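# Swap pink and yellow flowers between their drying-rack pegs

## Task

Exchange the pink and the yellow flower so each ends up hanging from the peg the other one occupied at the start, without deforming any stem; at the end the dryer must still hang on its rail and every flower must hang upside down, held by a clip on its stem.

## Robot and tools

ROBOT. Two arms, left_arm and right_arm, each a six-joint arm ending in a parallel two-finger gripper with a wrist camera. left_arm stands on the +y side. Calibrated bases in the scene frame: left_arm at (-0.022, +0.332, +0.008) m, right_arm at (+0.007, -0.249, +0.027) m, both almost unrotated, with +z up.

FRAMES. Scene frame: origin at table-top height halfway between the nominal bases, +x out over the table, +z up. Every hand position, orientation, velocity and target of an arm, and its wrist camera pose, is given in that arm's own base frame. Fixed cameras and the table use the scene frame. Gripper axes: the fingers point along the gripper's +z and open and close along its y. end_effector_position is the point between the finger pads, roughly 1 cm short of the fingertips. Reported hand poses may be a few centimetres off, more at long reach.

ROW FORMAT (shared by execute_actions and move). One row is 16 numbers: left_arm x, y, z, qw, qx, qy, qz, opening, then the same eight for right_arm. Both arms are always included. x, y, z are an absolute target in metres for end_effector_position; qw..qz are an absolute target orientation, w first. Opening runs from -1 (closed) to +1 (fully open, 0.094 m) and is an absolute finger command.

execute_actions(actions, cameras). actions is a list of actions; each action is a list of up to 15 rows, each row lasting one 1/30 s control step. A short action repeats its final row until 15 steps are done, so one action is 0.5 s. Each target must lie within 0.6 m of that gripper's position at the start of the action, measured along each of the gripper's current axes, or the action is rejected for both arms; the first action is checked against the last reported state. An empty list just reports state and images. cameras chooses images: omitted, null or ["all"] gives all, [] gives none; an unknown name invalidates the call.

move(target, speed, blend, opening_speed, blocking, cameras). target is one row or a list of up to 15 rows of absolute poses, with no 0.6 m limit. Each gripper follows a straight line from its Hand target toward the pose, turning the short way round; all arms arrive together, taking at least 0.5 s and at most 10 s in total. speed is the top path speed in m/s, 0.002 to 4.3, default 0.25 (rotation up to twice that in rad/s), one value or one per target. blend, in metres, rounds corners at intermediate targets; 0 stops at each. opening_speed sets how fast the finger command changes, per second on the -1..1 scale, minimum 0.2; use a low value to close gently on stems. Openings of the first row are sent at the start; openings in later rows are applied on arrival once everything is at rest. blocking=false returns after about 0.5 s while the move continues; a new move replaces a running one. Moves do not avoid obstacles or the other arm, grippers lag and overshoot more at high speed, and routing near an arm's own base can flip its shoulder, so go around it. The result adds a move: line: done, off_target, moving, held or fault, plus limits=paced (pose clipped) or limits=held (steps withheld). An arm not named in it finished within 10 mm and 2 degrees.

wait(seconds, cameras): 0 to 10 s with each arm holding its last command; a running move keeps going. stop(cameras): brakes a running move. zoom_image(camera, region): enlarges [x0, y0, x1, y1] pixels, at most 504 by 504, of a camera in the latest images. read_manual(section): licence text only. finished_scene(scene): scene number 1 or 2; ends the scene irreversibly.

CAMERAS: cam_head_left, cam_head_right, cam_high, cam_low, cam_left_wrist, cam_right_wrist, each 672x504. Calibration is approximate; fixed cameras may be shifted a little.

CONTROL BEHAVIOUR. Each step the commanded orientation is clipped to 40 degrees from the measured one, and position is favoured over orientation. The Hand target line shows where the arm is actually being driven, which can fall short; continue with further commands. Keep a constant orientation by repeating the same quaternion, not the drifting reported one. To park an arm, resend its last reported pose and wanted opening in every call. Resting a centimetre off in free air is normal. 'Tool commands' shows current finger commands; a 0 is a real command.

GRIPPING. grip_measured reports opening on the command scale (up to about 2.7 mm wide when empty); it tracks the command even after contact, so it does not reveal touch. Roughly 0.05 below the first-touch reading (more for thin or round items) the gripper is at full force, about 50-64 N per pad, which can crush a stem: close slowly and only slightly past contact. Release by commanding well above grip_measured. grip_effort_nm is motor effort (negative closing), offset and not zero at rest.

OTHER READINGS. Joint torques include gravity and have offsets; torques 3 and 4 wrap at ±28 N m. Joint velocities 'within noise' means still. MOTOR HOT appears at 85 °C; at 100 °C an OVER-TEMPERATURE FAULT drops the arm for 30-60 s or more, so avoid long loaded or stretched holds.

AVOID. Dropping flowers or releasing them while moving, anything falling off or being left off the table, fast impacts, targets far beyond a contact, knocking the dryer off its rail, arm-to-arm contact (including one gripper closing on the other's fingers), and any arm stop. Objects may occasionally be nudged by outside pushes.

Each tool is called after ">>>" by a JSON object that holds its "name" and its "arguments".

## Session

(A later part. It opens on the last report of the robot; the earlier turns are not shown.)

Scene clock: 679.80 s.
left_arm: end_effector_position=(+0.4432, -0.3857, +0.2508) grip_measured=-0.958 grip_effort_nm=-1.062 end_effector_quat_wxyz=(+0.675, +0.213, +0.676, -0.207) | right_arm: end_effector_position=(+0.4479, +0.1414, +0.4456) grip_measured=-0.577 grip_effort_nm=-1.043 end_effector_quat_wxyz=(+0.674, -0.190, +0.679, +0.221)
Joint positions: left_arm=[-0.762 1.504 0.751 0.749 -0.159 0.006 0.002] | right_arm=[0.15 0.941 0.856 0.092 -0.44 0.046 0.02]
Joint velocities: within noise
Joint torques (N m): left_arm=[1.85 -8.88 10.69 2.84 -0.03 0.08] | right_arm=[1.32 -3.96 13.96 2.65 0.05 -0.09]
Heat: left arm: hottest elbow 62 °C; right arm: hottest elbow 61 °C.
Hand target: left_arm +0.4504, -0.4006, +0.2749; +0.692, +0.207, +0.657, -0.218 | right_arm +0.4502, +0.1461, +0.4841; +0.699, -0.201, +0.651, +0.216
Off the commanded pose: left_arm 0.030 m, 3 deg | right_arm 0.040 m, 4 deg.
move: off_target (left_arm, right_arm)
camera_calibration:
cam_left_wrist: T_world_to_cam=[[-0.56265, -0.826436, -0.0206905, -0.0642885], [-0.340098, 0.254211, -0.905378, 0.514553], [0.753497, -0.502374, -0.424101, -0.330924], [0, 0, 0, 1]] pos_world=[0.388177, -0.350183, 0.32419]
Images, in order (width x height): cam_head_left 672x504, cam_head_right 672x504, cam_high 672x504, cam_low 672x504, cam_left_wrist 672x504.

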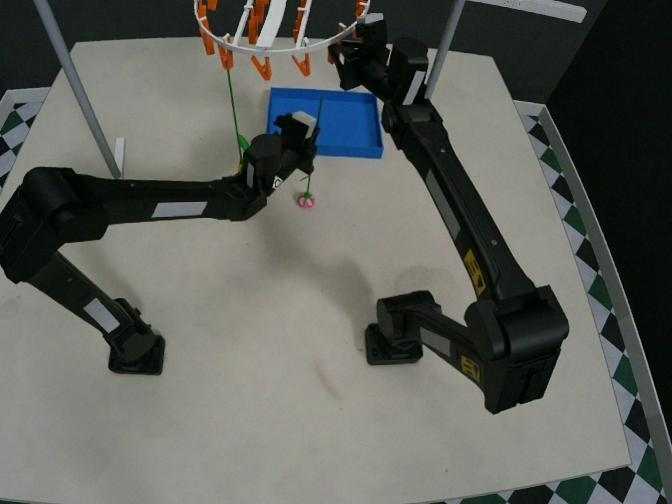

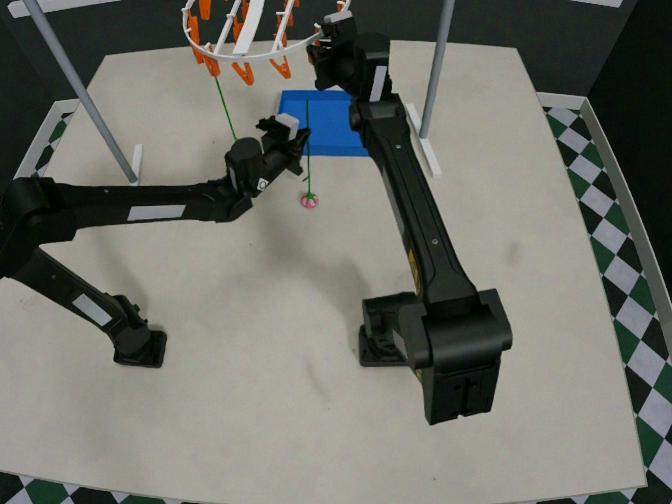

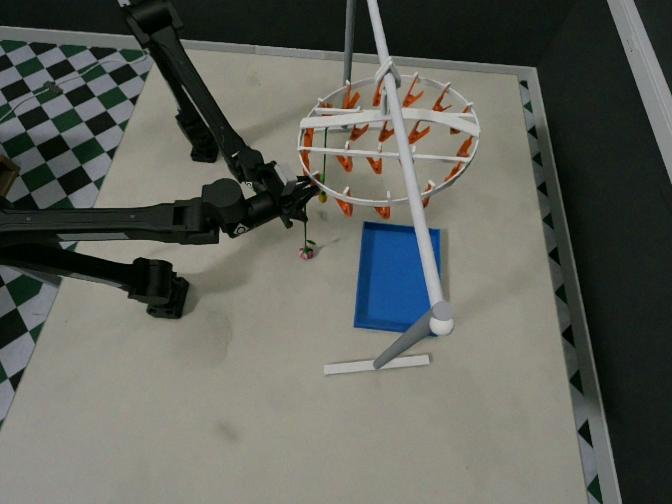

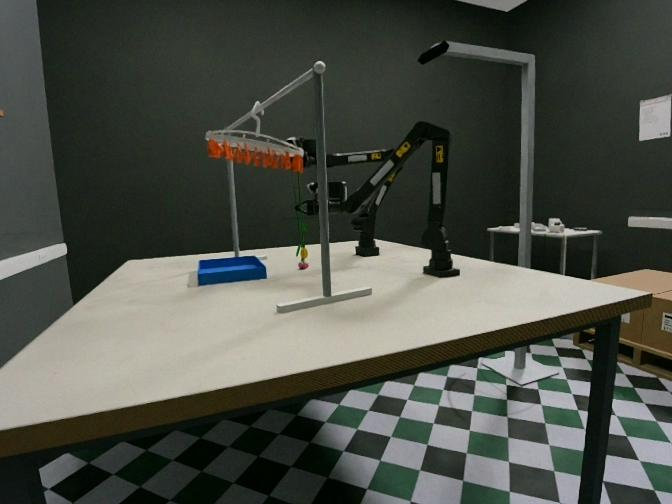

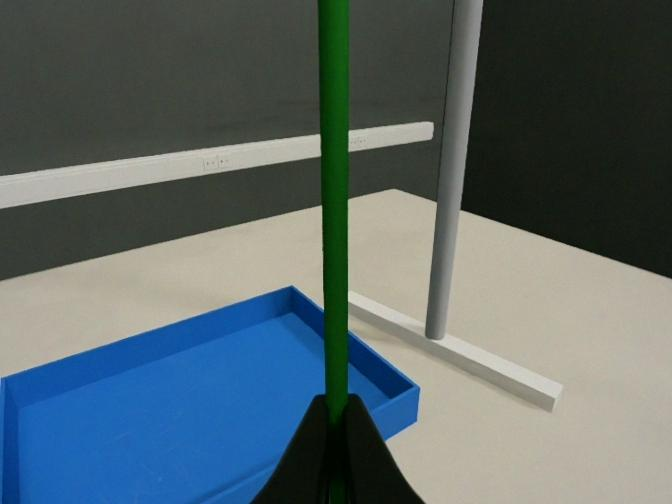

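>>> {"name": "zoom_image", "arguments": {"camera": "cam_head_left", "region": [300, 30, 380, 110]}}

>>> {"name": "zoom_image", "arguments": {"camera": "cam_head_right", "region": [280, 30, 360, 110]}}

>>> {"name": "zoom_image", "arguments": {"camera": "cam_low", "region": [270, 130, 340, 200]}}

>>> {"name": "zoom_image", "arguments": {"camera": "cam_high", "region": [270, 150, 350, 230]}}

Scaled by 6.300 from the camera's 672x504 image, which has a finer 960x720 frame.

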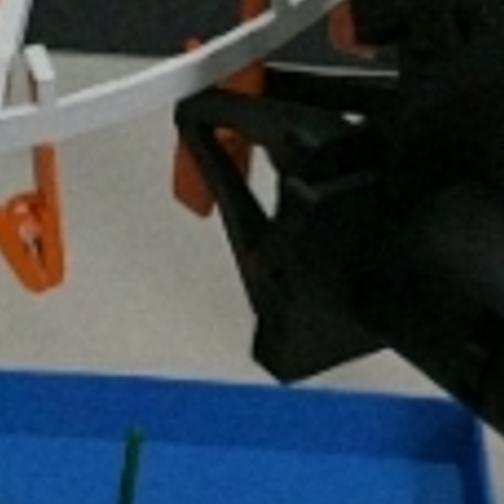

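Scaled by 6.300 from the camera's 672x504 image, which has a finer 960x720 frame.

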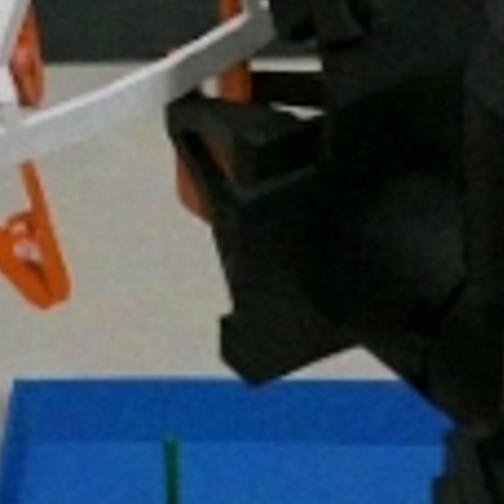

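Scaled by 7.200 from the camera's 672x504 image, which has a finer 960x720 frame.

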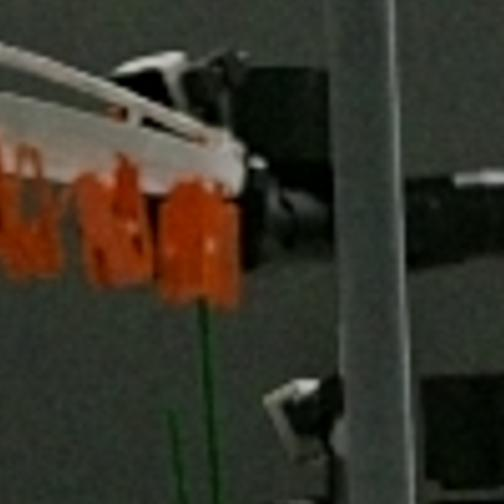

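Scaled by 6.300 from the camera's 672x504 image, which has a finer 960x720 frame.

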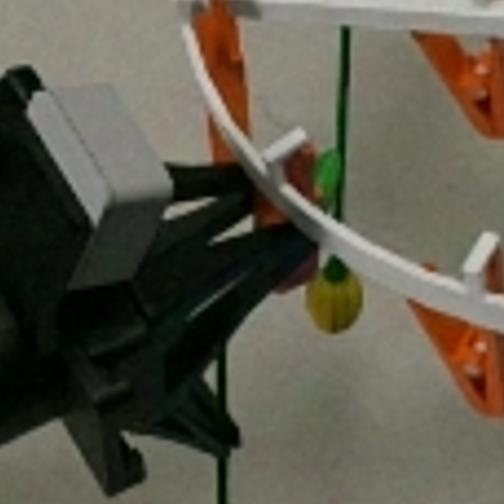

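>>> {"name": "move", "arguments": {"target": [[0.440,-0.411,0.265,0.7180,0.1301,0.6695,-0.1395,-1,0.453,0.147,0.485,0.6987,-0.2017,0.6515,0.2163,-0.95]], "speed": 0.15, "cameras": ["cam_left_wrist","cam_head_left","cam_head_right","cam_high"]}}

>>> {"name": "zoom_image", "arguments": {"camera": "cam_head_left", "region": [300, 30, 380, 110]}}

>>> {"name": "zoom_image", "arguments": {"camera": "cam_head_right", "region": [280, 30, 360, 110]}}

>>> {"name": "zoom_image", "arguments": {"camera": "cam_high", "region": [270, 150, 350, 230]}}

Scene clock: 707.40 s.
left_arm: end_effector_position=(+0.4342, -0.3958, +0.2501) grip_measured=-0.958 grip_effort_nm=-1.062 end_effector_quat_wxyz=(+0.707, +0.135, +0.682, -0.130) | right_arm: end_effector_position=(+0.4479, +0.1414, +0.4456) grip_measured=-0.577 grip_effort_nm=-1.043 end_effector_quat_wxyz=(+0.674, -0.190, +0.679, +0.221)
Joint positions: left_arm=[-0.879 1.558 0.78 0.816 -0.501 0.031 0.002] | right_arm=[0.15 0.941 0.856 0.092 -0.44 0.046 0.02]
Joint velocities: within noise
Joint torques (N m): left_arm=[1.85 -8.76 9.94 2.66 -0.03 0.14] | right_arm=[1.44 -3.96 13.98 2.65 0.06 -0.1]
Heat: left arm: hottest elbow 69 °C; right arm: hottest elbow 62 °C.
Hand target: left_arm +0.4391, -0.4102, +0.2649; +0.718, +0.130, +0.670, -0.140 | right_arm +0.4502, +0.1461, +0.4841; +0.699, -0.201, +0.651, +0.216
Off the commanded pose: left_arm 0.022 m, 2 deg | right_arm 0.040 m, 4 deg.
move: off_target (left_arm, right_arm)
camera_calibration:
cam_left_wrist: T_world_to_cam=[[-0.363171, -0.931352, -0.0262678, -0.204477], [-0.355282, 0.164491, -0.920172, 0.488162], [0.861325, -0.324848, -0.390631, -0.314383], [0, 0, 0, 1]] pos_world=[0.369962, -0.372865, 0.321014]
Images, in order (width x height): cam_head_left 672x504, cam_head_right 672x504, cam_high 672x504, cam_left_wrist 672x504.

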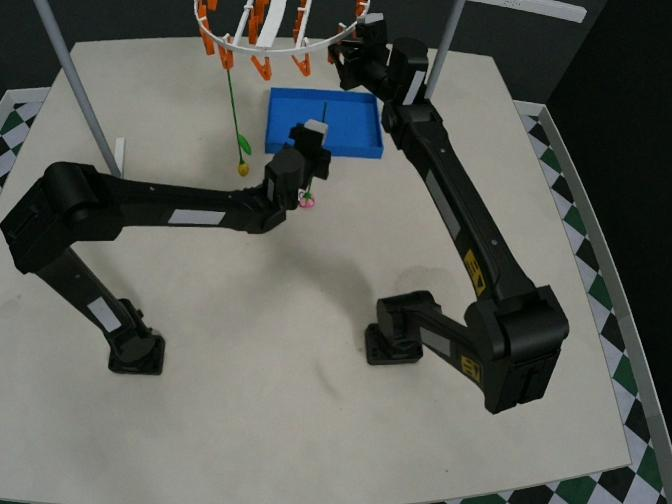

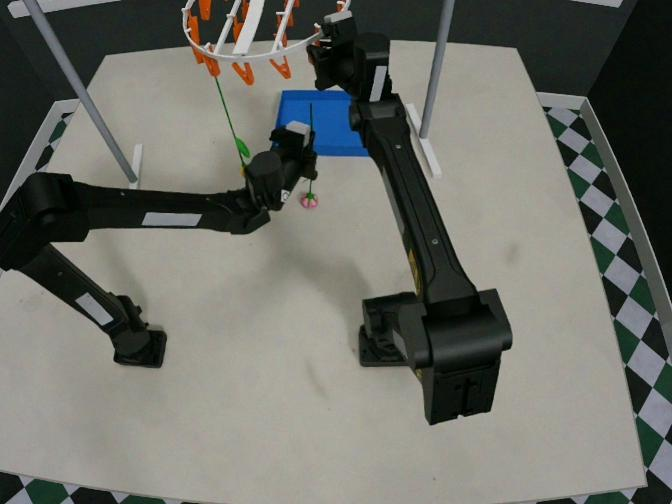

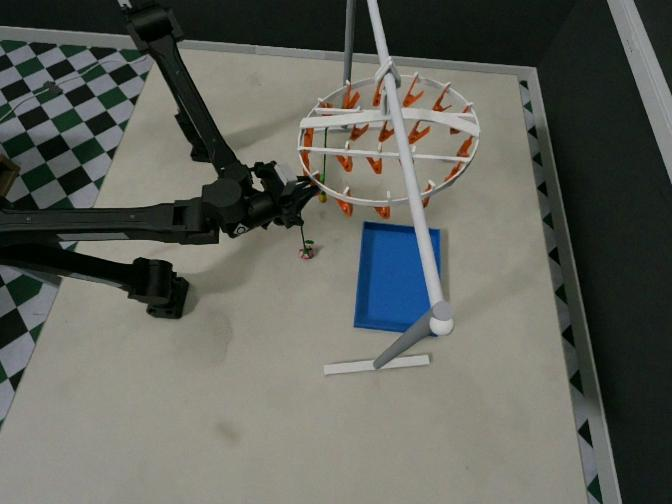

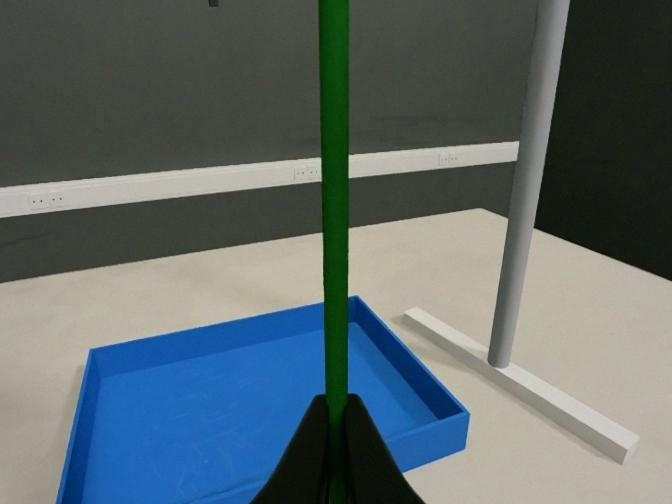

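Scaled by 6.300 from the camera's 672x504 image, which has a finer 960x720 frame.

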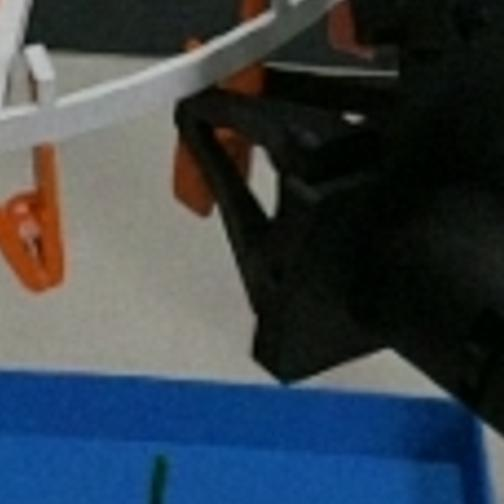

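Scaled by 6.300 from the camera's 672x504 image, which has a finer 960x720 frame.

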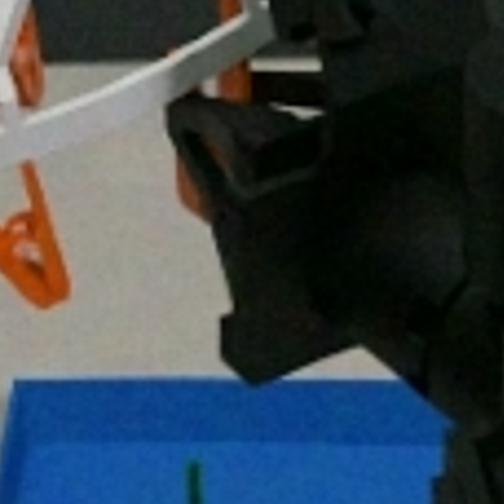

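Scaled by 6.300 from the camera's 672x504 image, which has a finer 960x720 frame.

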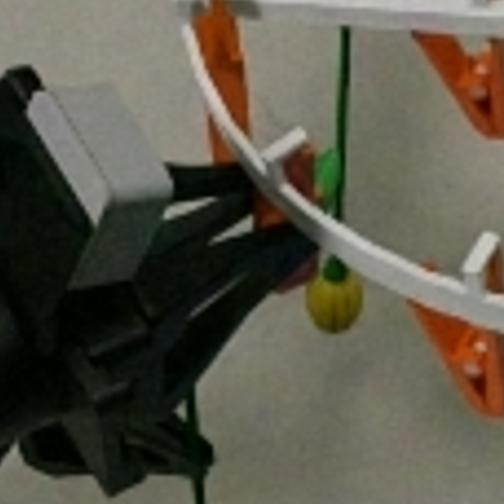

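>>> {"name": "move", "arguments": {"target": [0.448,-0.423,0.262,0.7180,0.1301,0.6695,-0.1395,-1,0.453,0.147,0.485,0.6987,-0.2017,0.6515,0.2163,-0.95], "speed": 0.06, "cameras": ["cam_head_left","cam_head_right","cam_high"]}}

Scene clock: 719.23 s.
left_arm: end_effector_position=(+0.4431, -0.4069, +0.2488) grip_measured=-0.958 grip_effort_nm=-1.062 end_effector_quat_wxyz=(+0.708, +0.134, +0.681, -0.130) | right_arm: end_effector_position=(+0.4479, +0.1414, +0.4456) grip_measured=-0.577 grip_effort_nm=-1.038 end_effector_quat_wxyz=(+0.674, -0.190, +0.679, +0.221)
Joint positions: left_arm=[-0.881 1.595 0.819 0.817 -0.504 0.033 0.002] | right_arm=[0.15 0.941 0.856 0.092 -0.44 0.046 0.02]
Joint velocities: within noise
Joint torques (N m): left_arm=[1.67 -9.11 9.87 2.74 -0.05 0.11] | right_arm=[1.2 -3.96 13.98 2.66 0.06 -0.1]
Heat: left arm: hottest elbow 69 °C; right arm: hottest elbow 63 °C.
Hand target: left_arm +0.4472, -0.4221, +0.2620; +0.718, +0.130, +0.670, -0.139 | right_arm +0.4502, +0.1461, +0.4841; +0.699, -0.201, +0.651, +0.216
Off the commanded pose: left_arm 0.021 m, 2 deg | right_arm 0.040 m, 4 deg.
move: off_target (left_arm, right_arm)
Images, in order (width x height): cam_head_left 672x504, cam_head_right 672x504, cam_high 672x504.

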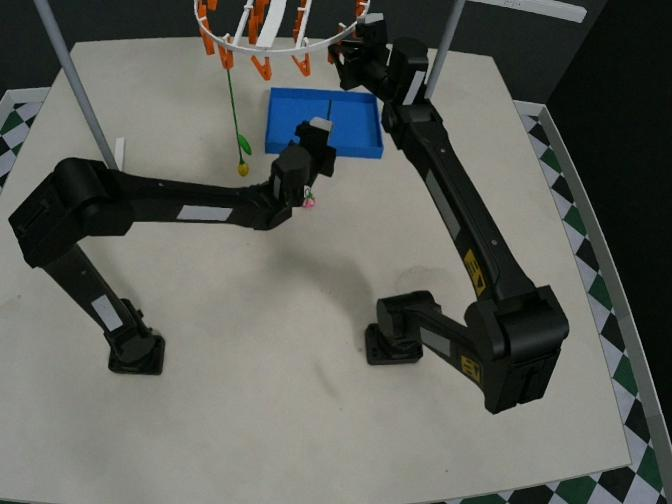

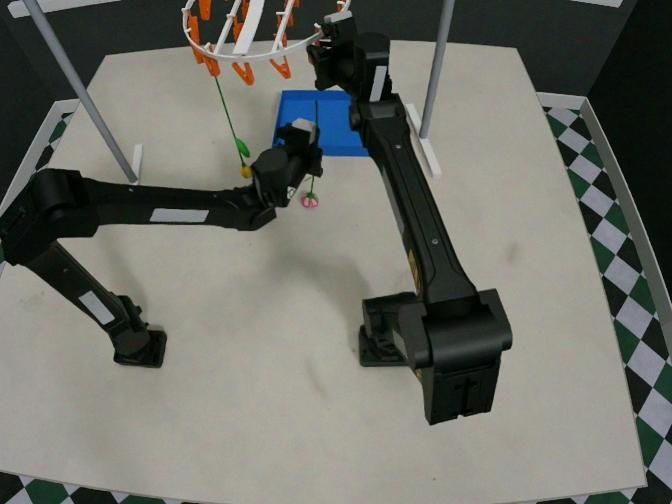

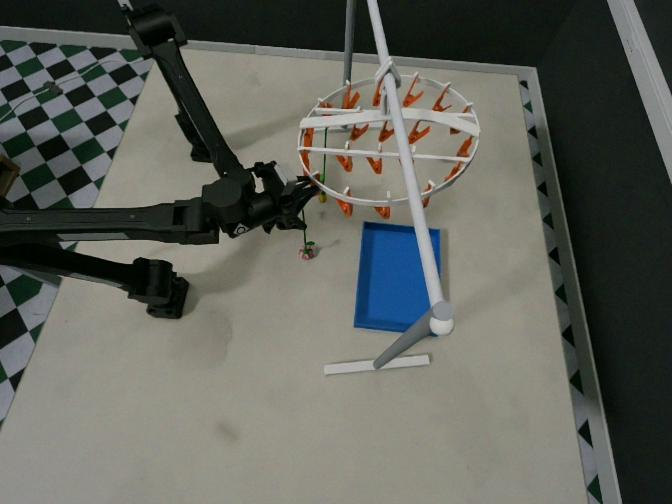

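>>> {"name": "move", "arguments": {"target": [0.446,-0.419,0.325,0.7180,0.1301,0.6695,-0.1395,-1,0.453,0.147,0.485,0.6987,-0.2017,0.6515,0.2163,-0.95], "speed": 0.1, "cameras": ["cam_head_left","cam_head_right","cam_high"]}}

>>> {"name": "zoom_image", "arguments": {"camera": "cam_head_left", "region": [300, 20, 380, 100]}}

>>> {"name": "zoom_image", "arguments": {"camera": "cam_head_right", "region": [280, 20, 360, 100]}}

>>> {"name": "zoom_image", "arguments": {"camera": "cam_high", "region": [270, 150, 350, 230]}}

Scene clock: 723.27 s.
left_arm: end_effector_position=(+0.4427, -0.4064, +0.2913) grip_measured=-0.958 grip_effort_nm=-1.067 end_effector_quat_wxyz=(+0.703, +0.138, +0.686, -0.126) | right_arm: end_effector_position=(+0.4479, +0.1414, +0.4456) grip_measured=-0.577 grip_effort_nm=-1.033 end_effector_quat_wxyz=(+0.674, -0.190, +0.679, +0.221)
Joint positions: left_arm=[-0.881 1.501 0.865 0.66 -0.504 0.033 0.002] | right_arm=[0.15 0.941 0.856 0.092 -0.44 0.046 0.02]
Joint velocities: within noise
Joint torques (N m): left_arm=[1.9 -11.22 11.25 1.72 0.03 0.11] | right_arm=[1.2 -4.07 14 2.66 0.05 -0.09]
Heat: left arm: hottest elbow 69 °C; right arm: hottest elbow 63 °C.
Hand target: left_arm +0.4446, -0.4174, +0.3250; +0.718, +0.130, +0.669, -0.140 | right_arm +0.4502, +0.1461, +0.4841; +0.699, -0.201, +0.651, +0.216
Off the commanded pose: left_arm 0.036 m, 3 deg | right_arm 0.040 m, 4 deg.
move: off_target (left_arm, right_arm)
Images, in order (width x height): cam_head_left 672x504, cam_head_right 672x504, cam_high 672x504.

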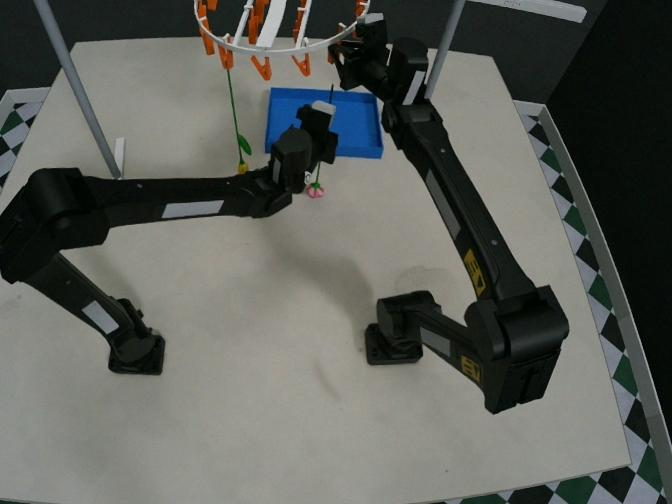

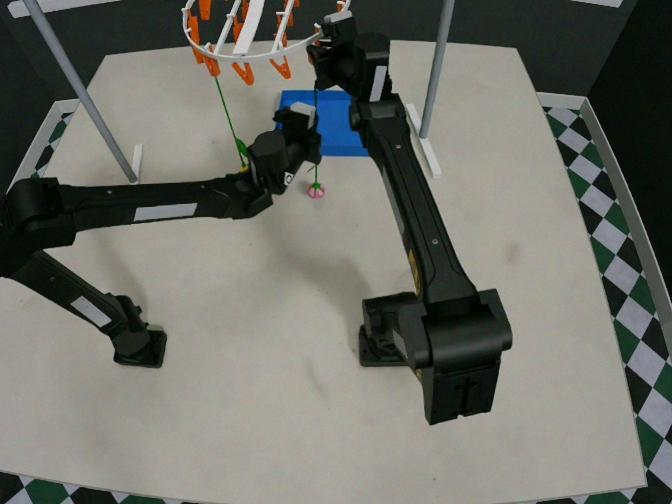

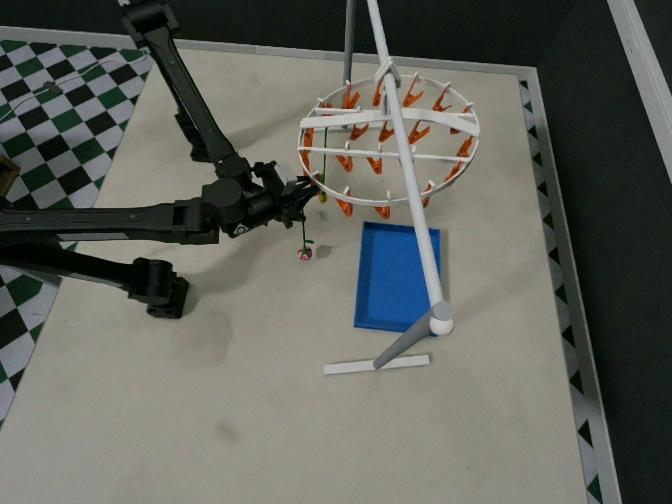

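Scaled by 6.300 from the camera's 672x504 image, which has a finer 960x720 frame.

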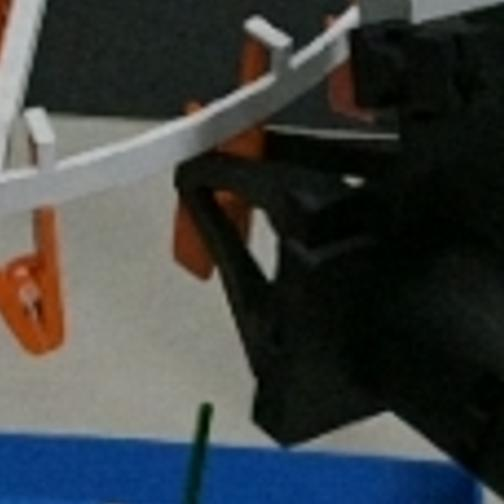

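Scaled by 6.300 from the camera's 672x504 image, which has a finer 960x720 frame.

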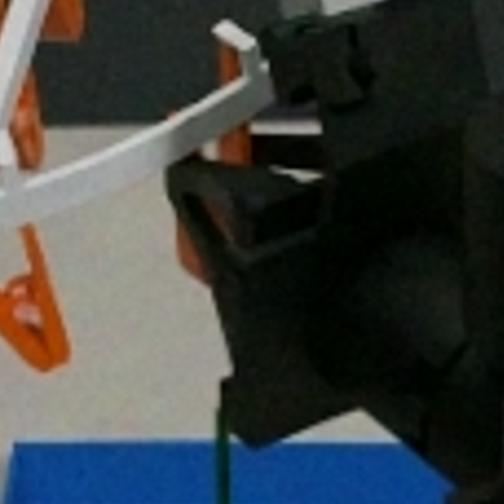

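Scaled by 6.300 from the camera's 672x504 image, which has a finer 960x720 frame.

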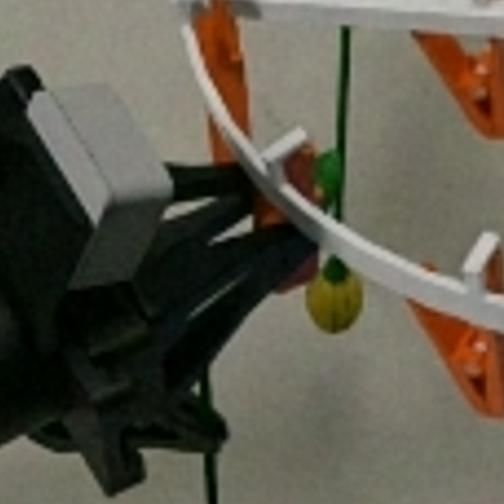

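>>> {"name": "wait", "arguments": {"seconds": 0, "cameras": ["cam_left_wrist","cam_right_wrist","cam_low"]}}

Scene clock: 737.90 s.
left_arm: end_effector_position=(+0.4427, -0.4064, +0.2913) grip_measured=-0.958 grip_effort_nm=-1.072 end_effector_quat_wxyz=(+0.703, +0.138, +0.686, -0.126) | right_arm: end_effector_position=(+0.4479, +0.1414, +0.4456) grip_measured=-0.577 grip_effort_nm=-1.038 end_effector_quat_wxyz=(+0.674, -0.190, +0.679, +0.221)
Joint positions: left_arm=[-0.881 1.501 0.865 0.66 -0.504 0.033 0.002] | right_arm=[0.15 0.941 0.856 0.092 -0.44 0.046 0.02]
Joint velocities: within noise
Joint torques (N m): left_arm=[1.9 -11.22 11.25 1.69 0.03 0.11] | right_arm=[1.32 -4.01 13.97 2.7 0.05 -0.09]
Heat: left arm: hottest elbow 71 °C; right arm: hottest elbow 64 °C.
Hand target: left_arm +0.4446, -0.4174, +0.3250; +0.718, +0.130, +0.669, -0.140 | right_arm +0.4502, +0.1461, +0.4841; +0.699, -0.201, +0.651, +0.216
Tool commands: left_gripper/opening=-1.0 right_gripper/opening=-0.95
Off the commanded pose: left_arm 0.036 m, 3 deg | right_arm 0.040 m, 4 deg.
camera_calibration:
cam_left_wrist: T_world_to_cam=[[-0.361585, -0.931661, -0.035565, -0.208256], [-0.36275, 0.175722, -0.915169, 0.53726], [0.858876, -0.31801, -0.401499, -0.30199], [0, 0, 0, 1]] pos_world=[0.378961, -0.384468, 0.363029]
cam_right_wrist: T_world_to_cam=[[0.561431, -0.826803, -0.0345212, -0.120174], [-0.3565, -0.204009, -0.91175, 0.635997], [0.746795, 0.524192, -0.409293, -0.139319], [0, 0, 0, 1]] pos_world=[0.398245, 0.103419, 0.518699]
Images, in order (width x height): cam_low 672x504, cam_left_wrist 672x504, cam_right_wrist 672x504.

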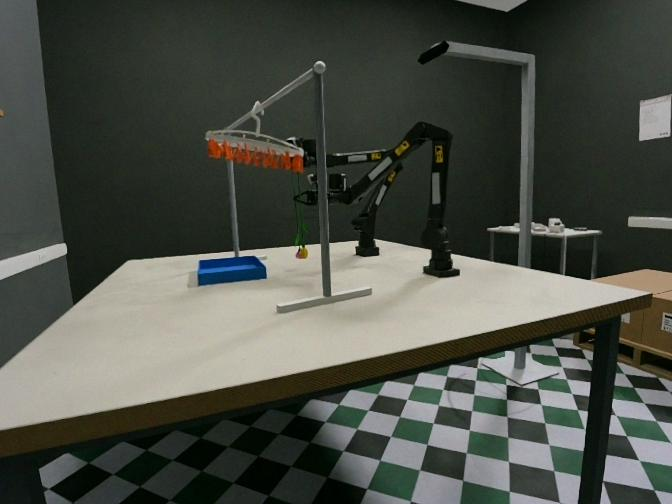

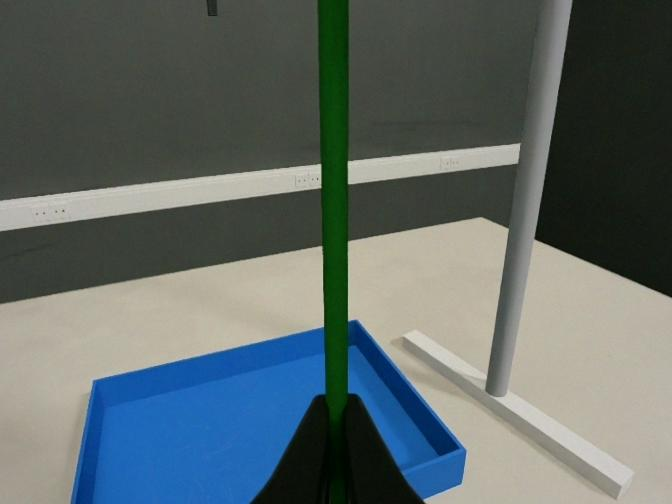

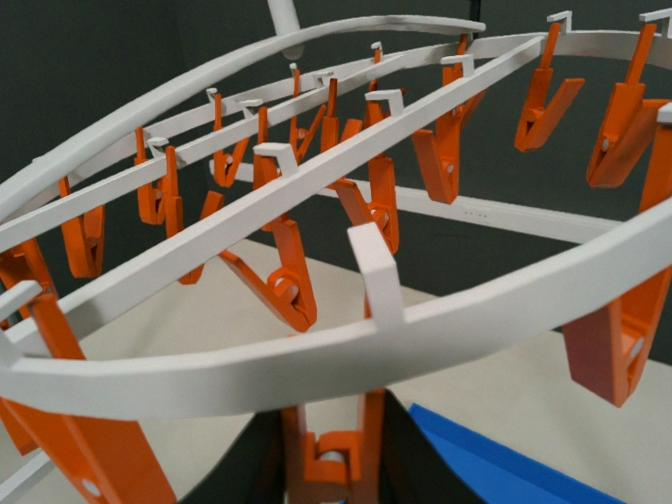

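>>> {"name": "zoom_image", "arguments": {"camera": "cam_low", "region": [265, 120, 345, 200]}}

>>> {"name": "zoom_image", "arguments": {"camera": "cam_right_wrist", "region": [220, 340, 460, 504]}}

Scaled by 6.300 from the camera's 672x504 image, which has a finer 960x720 frame.

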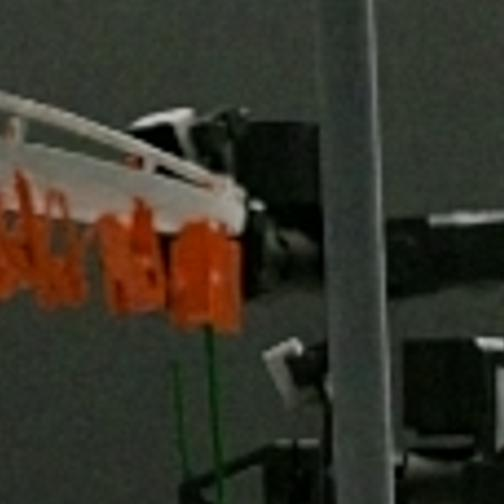

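Scaled by 2.100 from the camera's 672x504 image, which has a finer 960x720 frame.

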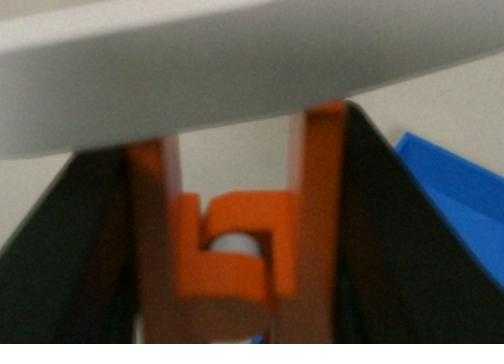

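>>> {"name": "move", "arguments": {"target": [[0.446,-0.419,0.285,0.7180,0.1301,0.6695,-0.1395,-1,0.453,0.147,0.485,0.6987,-0.2017,0.6515,0.2163,-0.95],[0.484,-0.429,0.300,0.7180,0.1301,0.6695,-0.1395,-1,0.453,0.147,0.485,0.6987,-0.2017,0.6515,0.2163,-0.95]], "speed": 0.08, "cameras": ["cam_head_left","cam_head_right","cam_high"]}}

>>> {"name": "zoom_image", "arguments": {"camera": "cam_head_left", "region": [300, 20, 380, 100]}}

>>> {"name": "zoom_image", "arguments": {"camera": "cam_high", "region": [270, 150, 350, 230]}}

>>> {"name": "zoom_image", "arguments": {"camera": "cam_head_right", "region": [280, 20, 360, 100]}}

Scene clock: 777.23 s.
left_arm: end_effector_position=(+0.4698, -0.4208, +0.2802) grip_measured=-0.958 grip_effort_nm=-1.067 end_effector_quat_wxyz=(+0.708, +0.139, +0.679, -0.135) | right_arm: end_effector_position=(+0.4479, +0.1414, +0.4456) grip_measured=-0.577 grip_effort_nm=-1.033 end_effector_quat_wxyz=(+0.674, -0.190, +0.679, +0.221)
Joint positions: left_arm=[-0.851 1.594 0.925 0.714 -0.46 0.033 0.002] | right_arm=[0.15 0.941 0.856 0.092 -0.44 0.046 0.02]
Joint velocities: within noise
Joint torques (N m): left_arm=[3.19 -10.46 11.22 1.72 0.15 0.06] | right_arm=[1.32 -4.01 13.97 2.67 0.04 -0.09]
Heat: left arm: hottest elbow 74 °C; right arm: hottest elbow 66 °C.
Hand target: left_arm +0.4827, -0.4279, +0.2999; +0.718, +0.130, +0.669, -0.139 | right_arm +0.4502, +0.1461, +0.4841; +0.699, -0.201, +0.651, +0.216
Off the commanded pose: left_arm 0.026 m, 2 deg | right_arm 0.040 m, 4 deg.
move: off_target (left_arm, right_arm)
Images, in order (width x height): cam_head_left 672x504, cam_head_right 672x504, cam_high 672x504.

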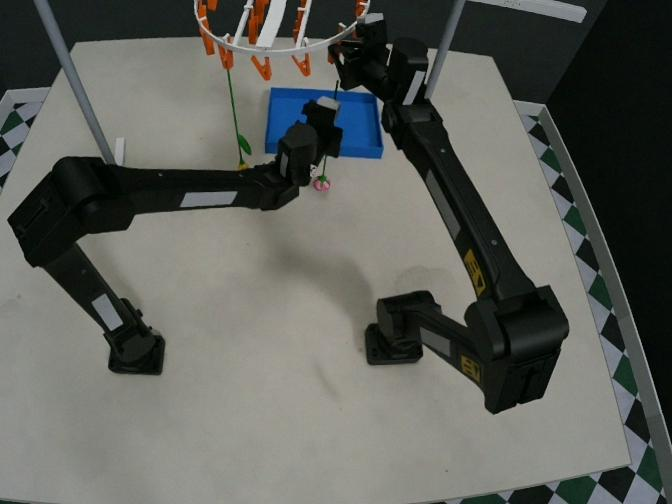

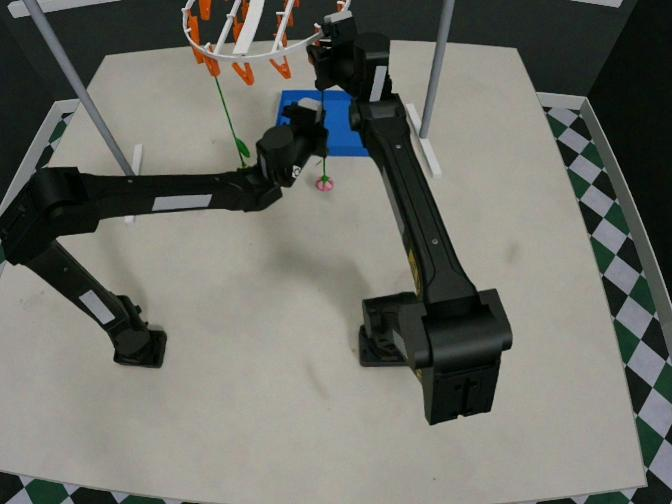

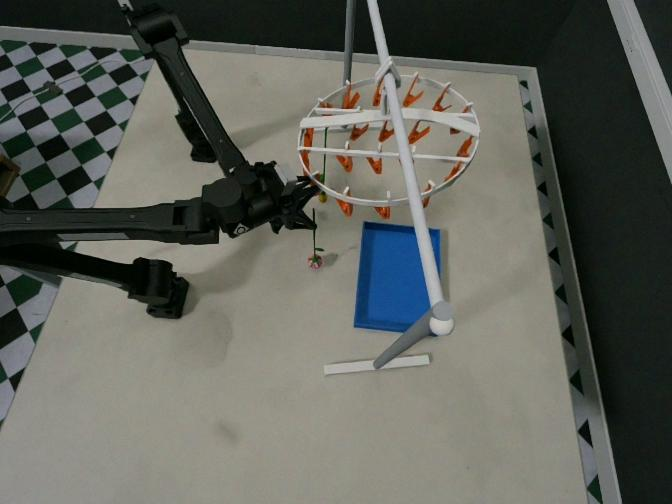

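Scaled by 6.300 from the camera's 672x504 image, which has a finer 960x720 frame.

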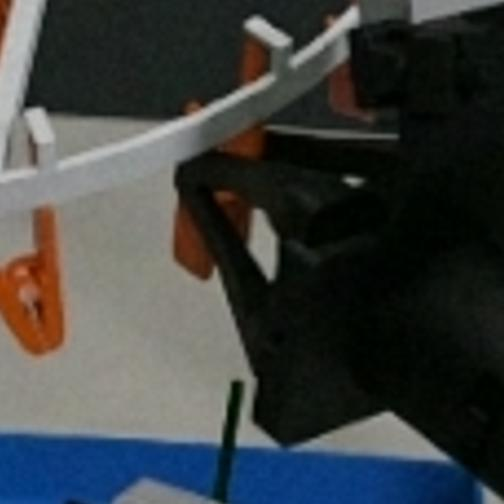

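Scaled by 6.300 from the camera's 672x504 image, which has a finer 960x720 frame.

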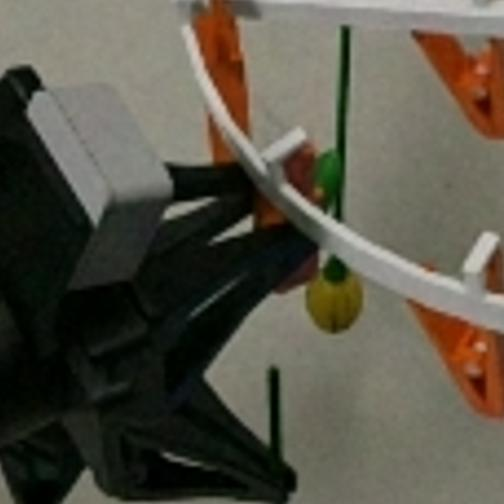

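Scaled by 6.300 from the camera's 672x504 image, which has a finer 960x720 frame.

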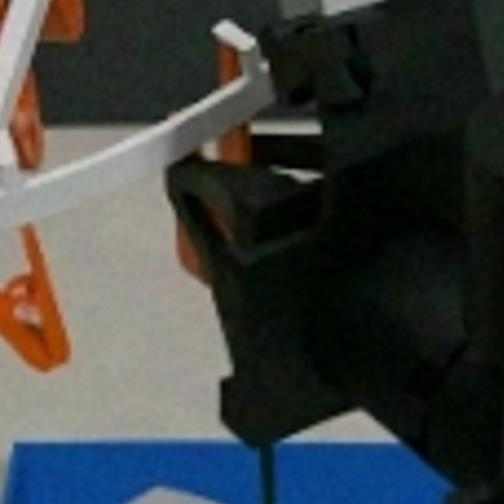

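>>> {"name": "move", "arguments": {"target": [0.490,-0.408,0.295,0.7180,0.1301,0.6695,-0.1395,-1,0.453,0.147,0.485,0.6987,-0.2017,0.6515,0.2163,-0.95], "speed": 0.06, "cameras": ["cam_head_left","cam_high"]}}

>>> {"name": "zoom_image", "arguments": {"camera": "cam_head_left", "region": [300, 20, 380, 100]}}

>>> {"name": "zoom_image", "arguments": {"camera": "cam_high", "region": [270, 150, 350, 230]}}

Scene clock: 786.67 s.
left_arm: end_effector_position=(+0.4834, -0.4084, +0.2804) grip_measured=-0.958 grip_effort_nm=-1.067 end_effector_quat_wxyz=(+0.709, +0.140, +0.679, -0.134) | right_arm: end_effector_position=(+0.4479, +0.1414, +0.4456) grip_measured=-0.577 grip_effort_nm=-1.033 end_effector_quat_wxyz=(+0.674, -0.190, +0.679, +0.221)
Joint positions: left_arm=[-0.812 1.594 0.925 0.714 -0.422 0.033 0.002] | right_arm=[0.15 0.941 0.856 0.092 -0.44 0.046 0.02]
Joint velocities: within noise
Joint torques (N m): left_arm=[3.14 -11.63 8.79 2.47 0.17 0.03] | right_arm=[1.14 -4.13 13.94 2.66 0.05 -0.09]
Heat: left arm: hottest elbow 73 °C; right arm: hottest elbow 66 °C.
Hand target: left_arm +0.4896, -0.4078, +0.2949; +0.718, +0.130, +0.669, -0.140 | right_arm +0.4502, +0.1461, +0.4841; +0.699, -0.201, +0.651, +0.216
Off the commanded pose: left_arm 0.016 m, 2 deg | right_arm 0.040 m, 4 deg.
move: off_target (left_arm, right_arm)
Images, in order (width x height): cam_head_left 672x504, cam_high 672x504.

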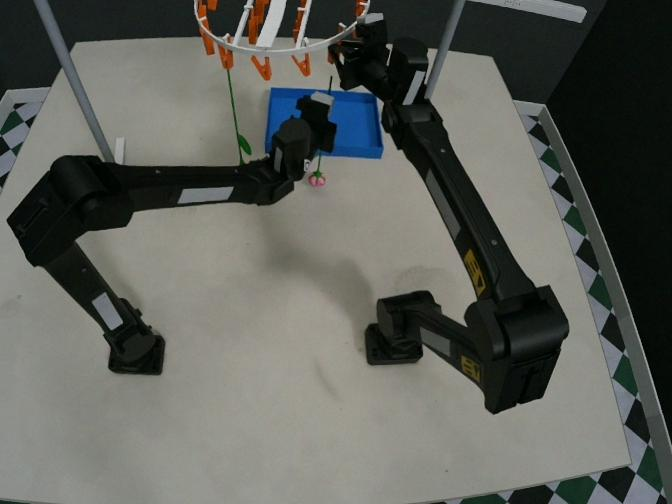

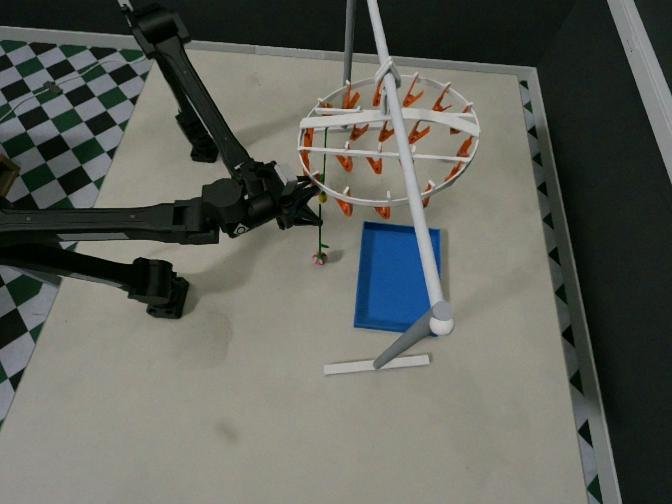

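Scaled by 6.300 from the camera's 672x504 image, which has a finer 960x720 frame.

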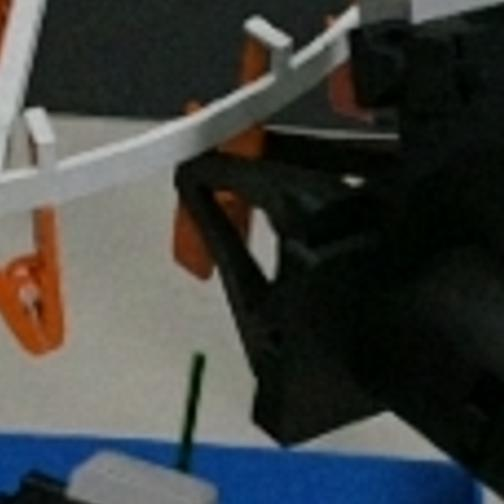

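Scaled by 6.300 from the camera's 672x504 image, which has a finer 960x720 frame.

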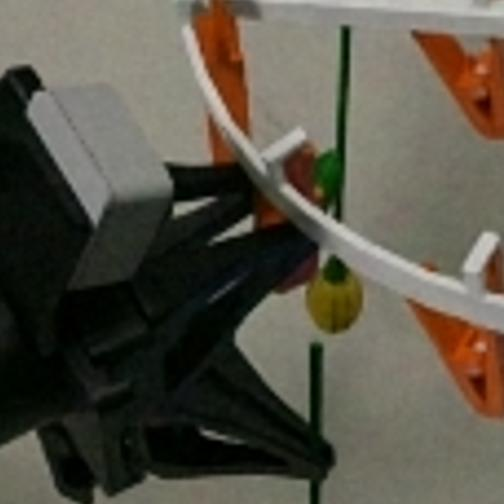

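>>> {"name": "move", "arguments": {"target": [0.480,-0.419,0.300,0.7180,0.1301,0.6695,-0.1395,-1,0.453,0.147,0.485,0.6987,-0.2017,0.6515,0.2163,-0.95], "speed": 0.06, "cameras": ["cam_head_left","cam_high"]}}

>>> {"name": "zoom_image", "arguments": {"camera": "cam_head_left", "region": [300, 20, 380, 100]}}

>>> {"name": "zoom_image", "arguments": {"camera": "cam_high", "region": [270, 150, 350, 230]}}

Scene clock: 791.83 s.
left_arm: end_effector_position=(+0.4806, -0.4097, +0.2803) grip_measured=-0.958 grip_effort_nm=-1.067 end_effector_quat_wxyz=(+0.709, +0.135, +0.680, -0.130) | right_arm: end_effector_position=(+0.4479, +0.1414, +0.4456) grip_measured=-0.577 grip_effort_nm=-1.033 end_effector_quat_wxyz=(+0.674, -0.190, +0.679, +0.221)
Joint positions: left_arm=[-0.823 1.594 0.925 0.714 -0.446 0.033 0.002] | right_arm=[0.15 0.941 0.856 0.092 -0.44 0.046 0.02]
Joint velocities: within noise
Joint torques (N m): left_arm=[1.73 -12.04 9.4 1.89 -0.07 0.05] | right_arm=[1.26 -3.78 13.96 2.65 0.05 -0.09]
Heat: left arm: hottest elbow 72 °C; right arm: hottest elbow 66 °C.
Hand target: left_arm +0.4794, -0.4185, +0.2999; +0.718, +0.130, +0.670, -0.140 | right_arm +0.4502, +0.1461, +0.4841; +0.699, -0.201, +0.651, +0.216
Off the commanded pose: left_arm 0.022 m, 2 deg | right_arm 0.040 m, 4 deg.
move: off_target (left_arm, right_arm)
Images, in order (width x height): cam_head_left 672x504, cam_high 672x504.

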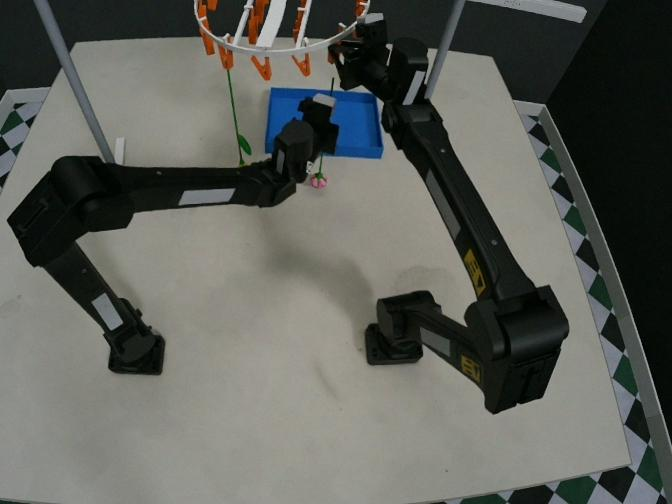

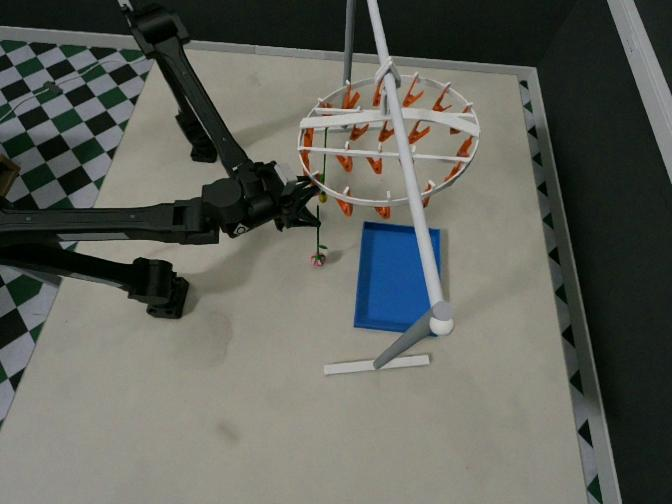

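Scaled by 6.300 from the camera's 672x504 image, which has a finer 960x720 frame.

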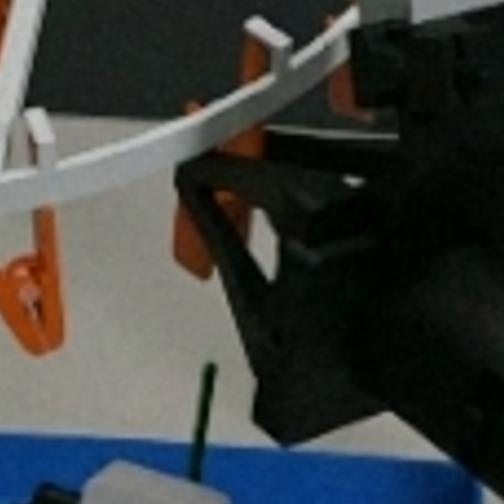

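Scaled by 6.300 from the camera's 672x504 image, which has a finer 960x720 frame.

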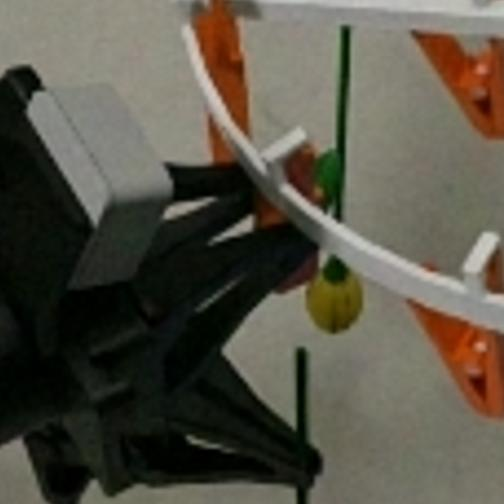

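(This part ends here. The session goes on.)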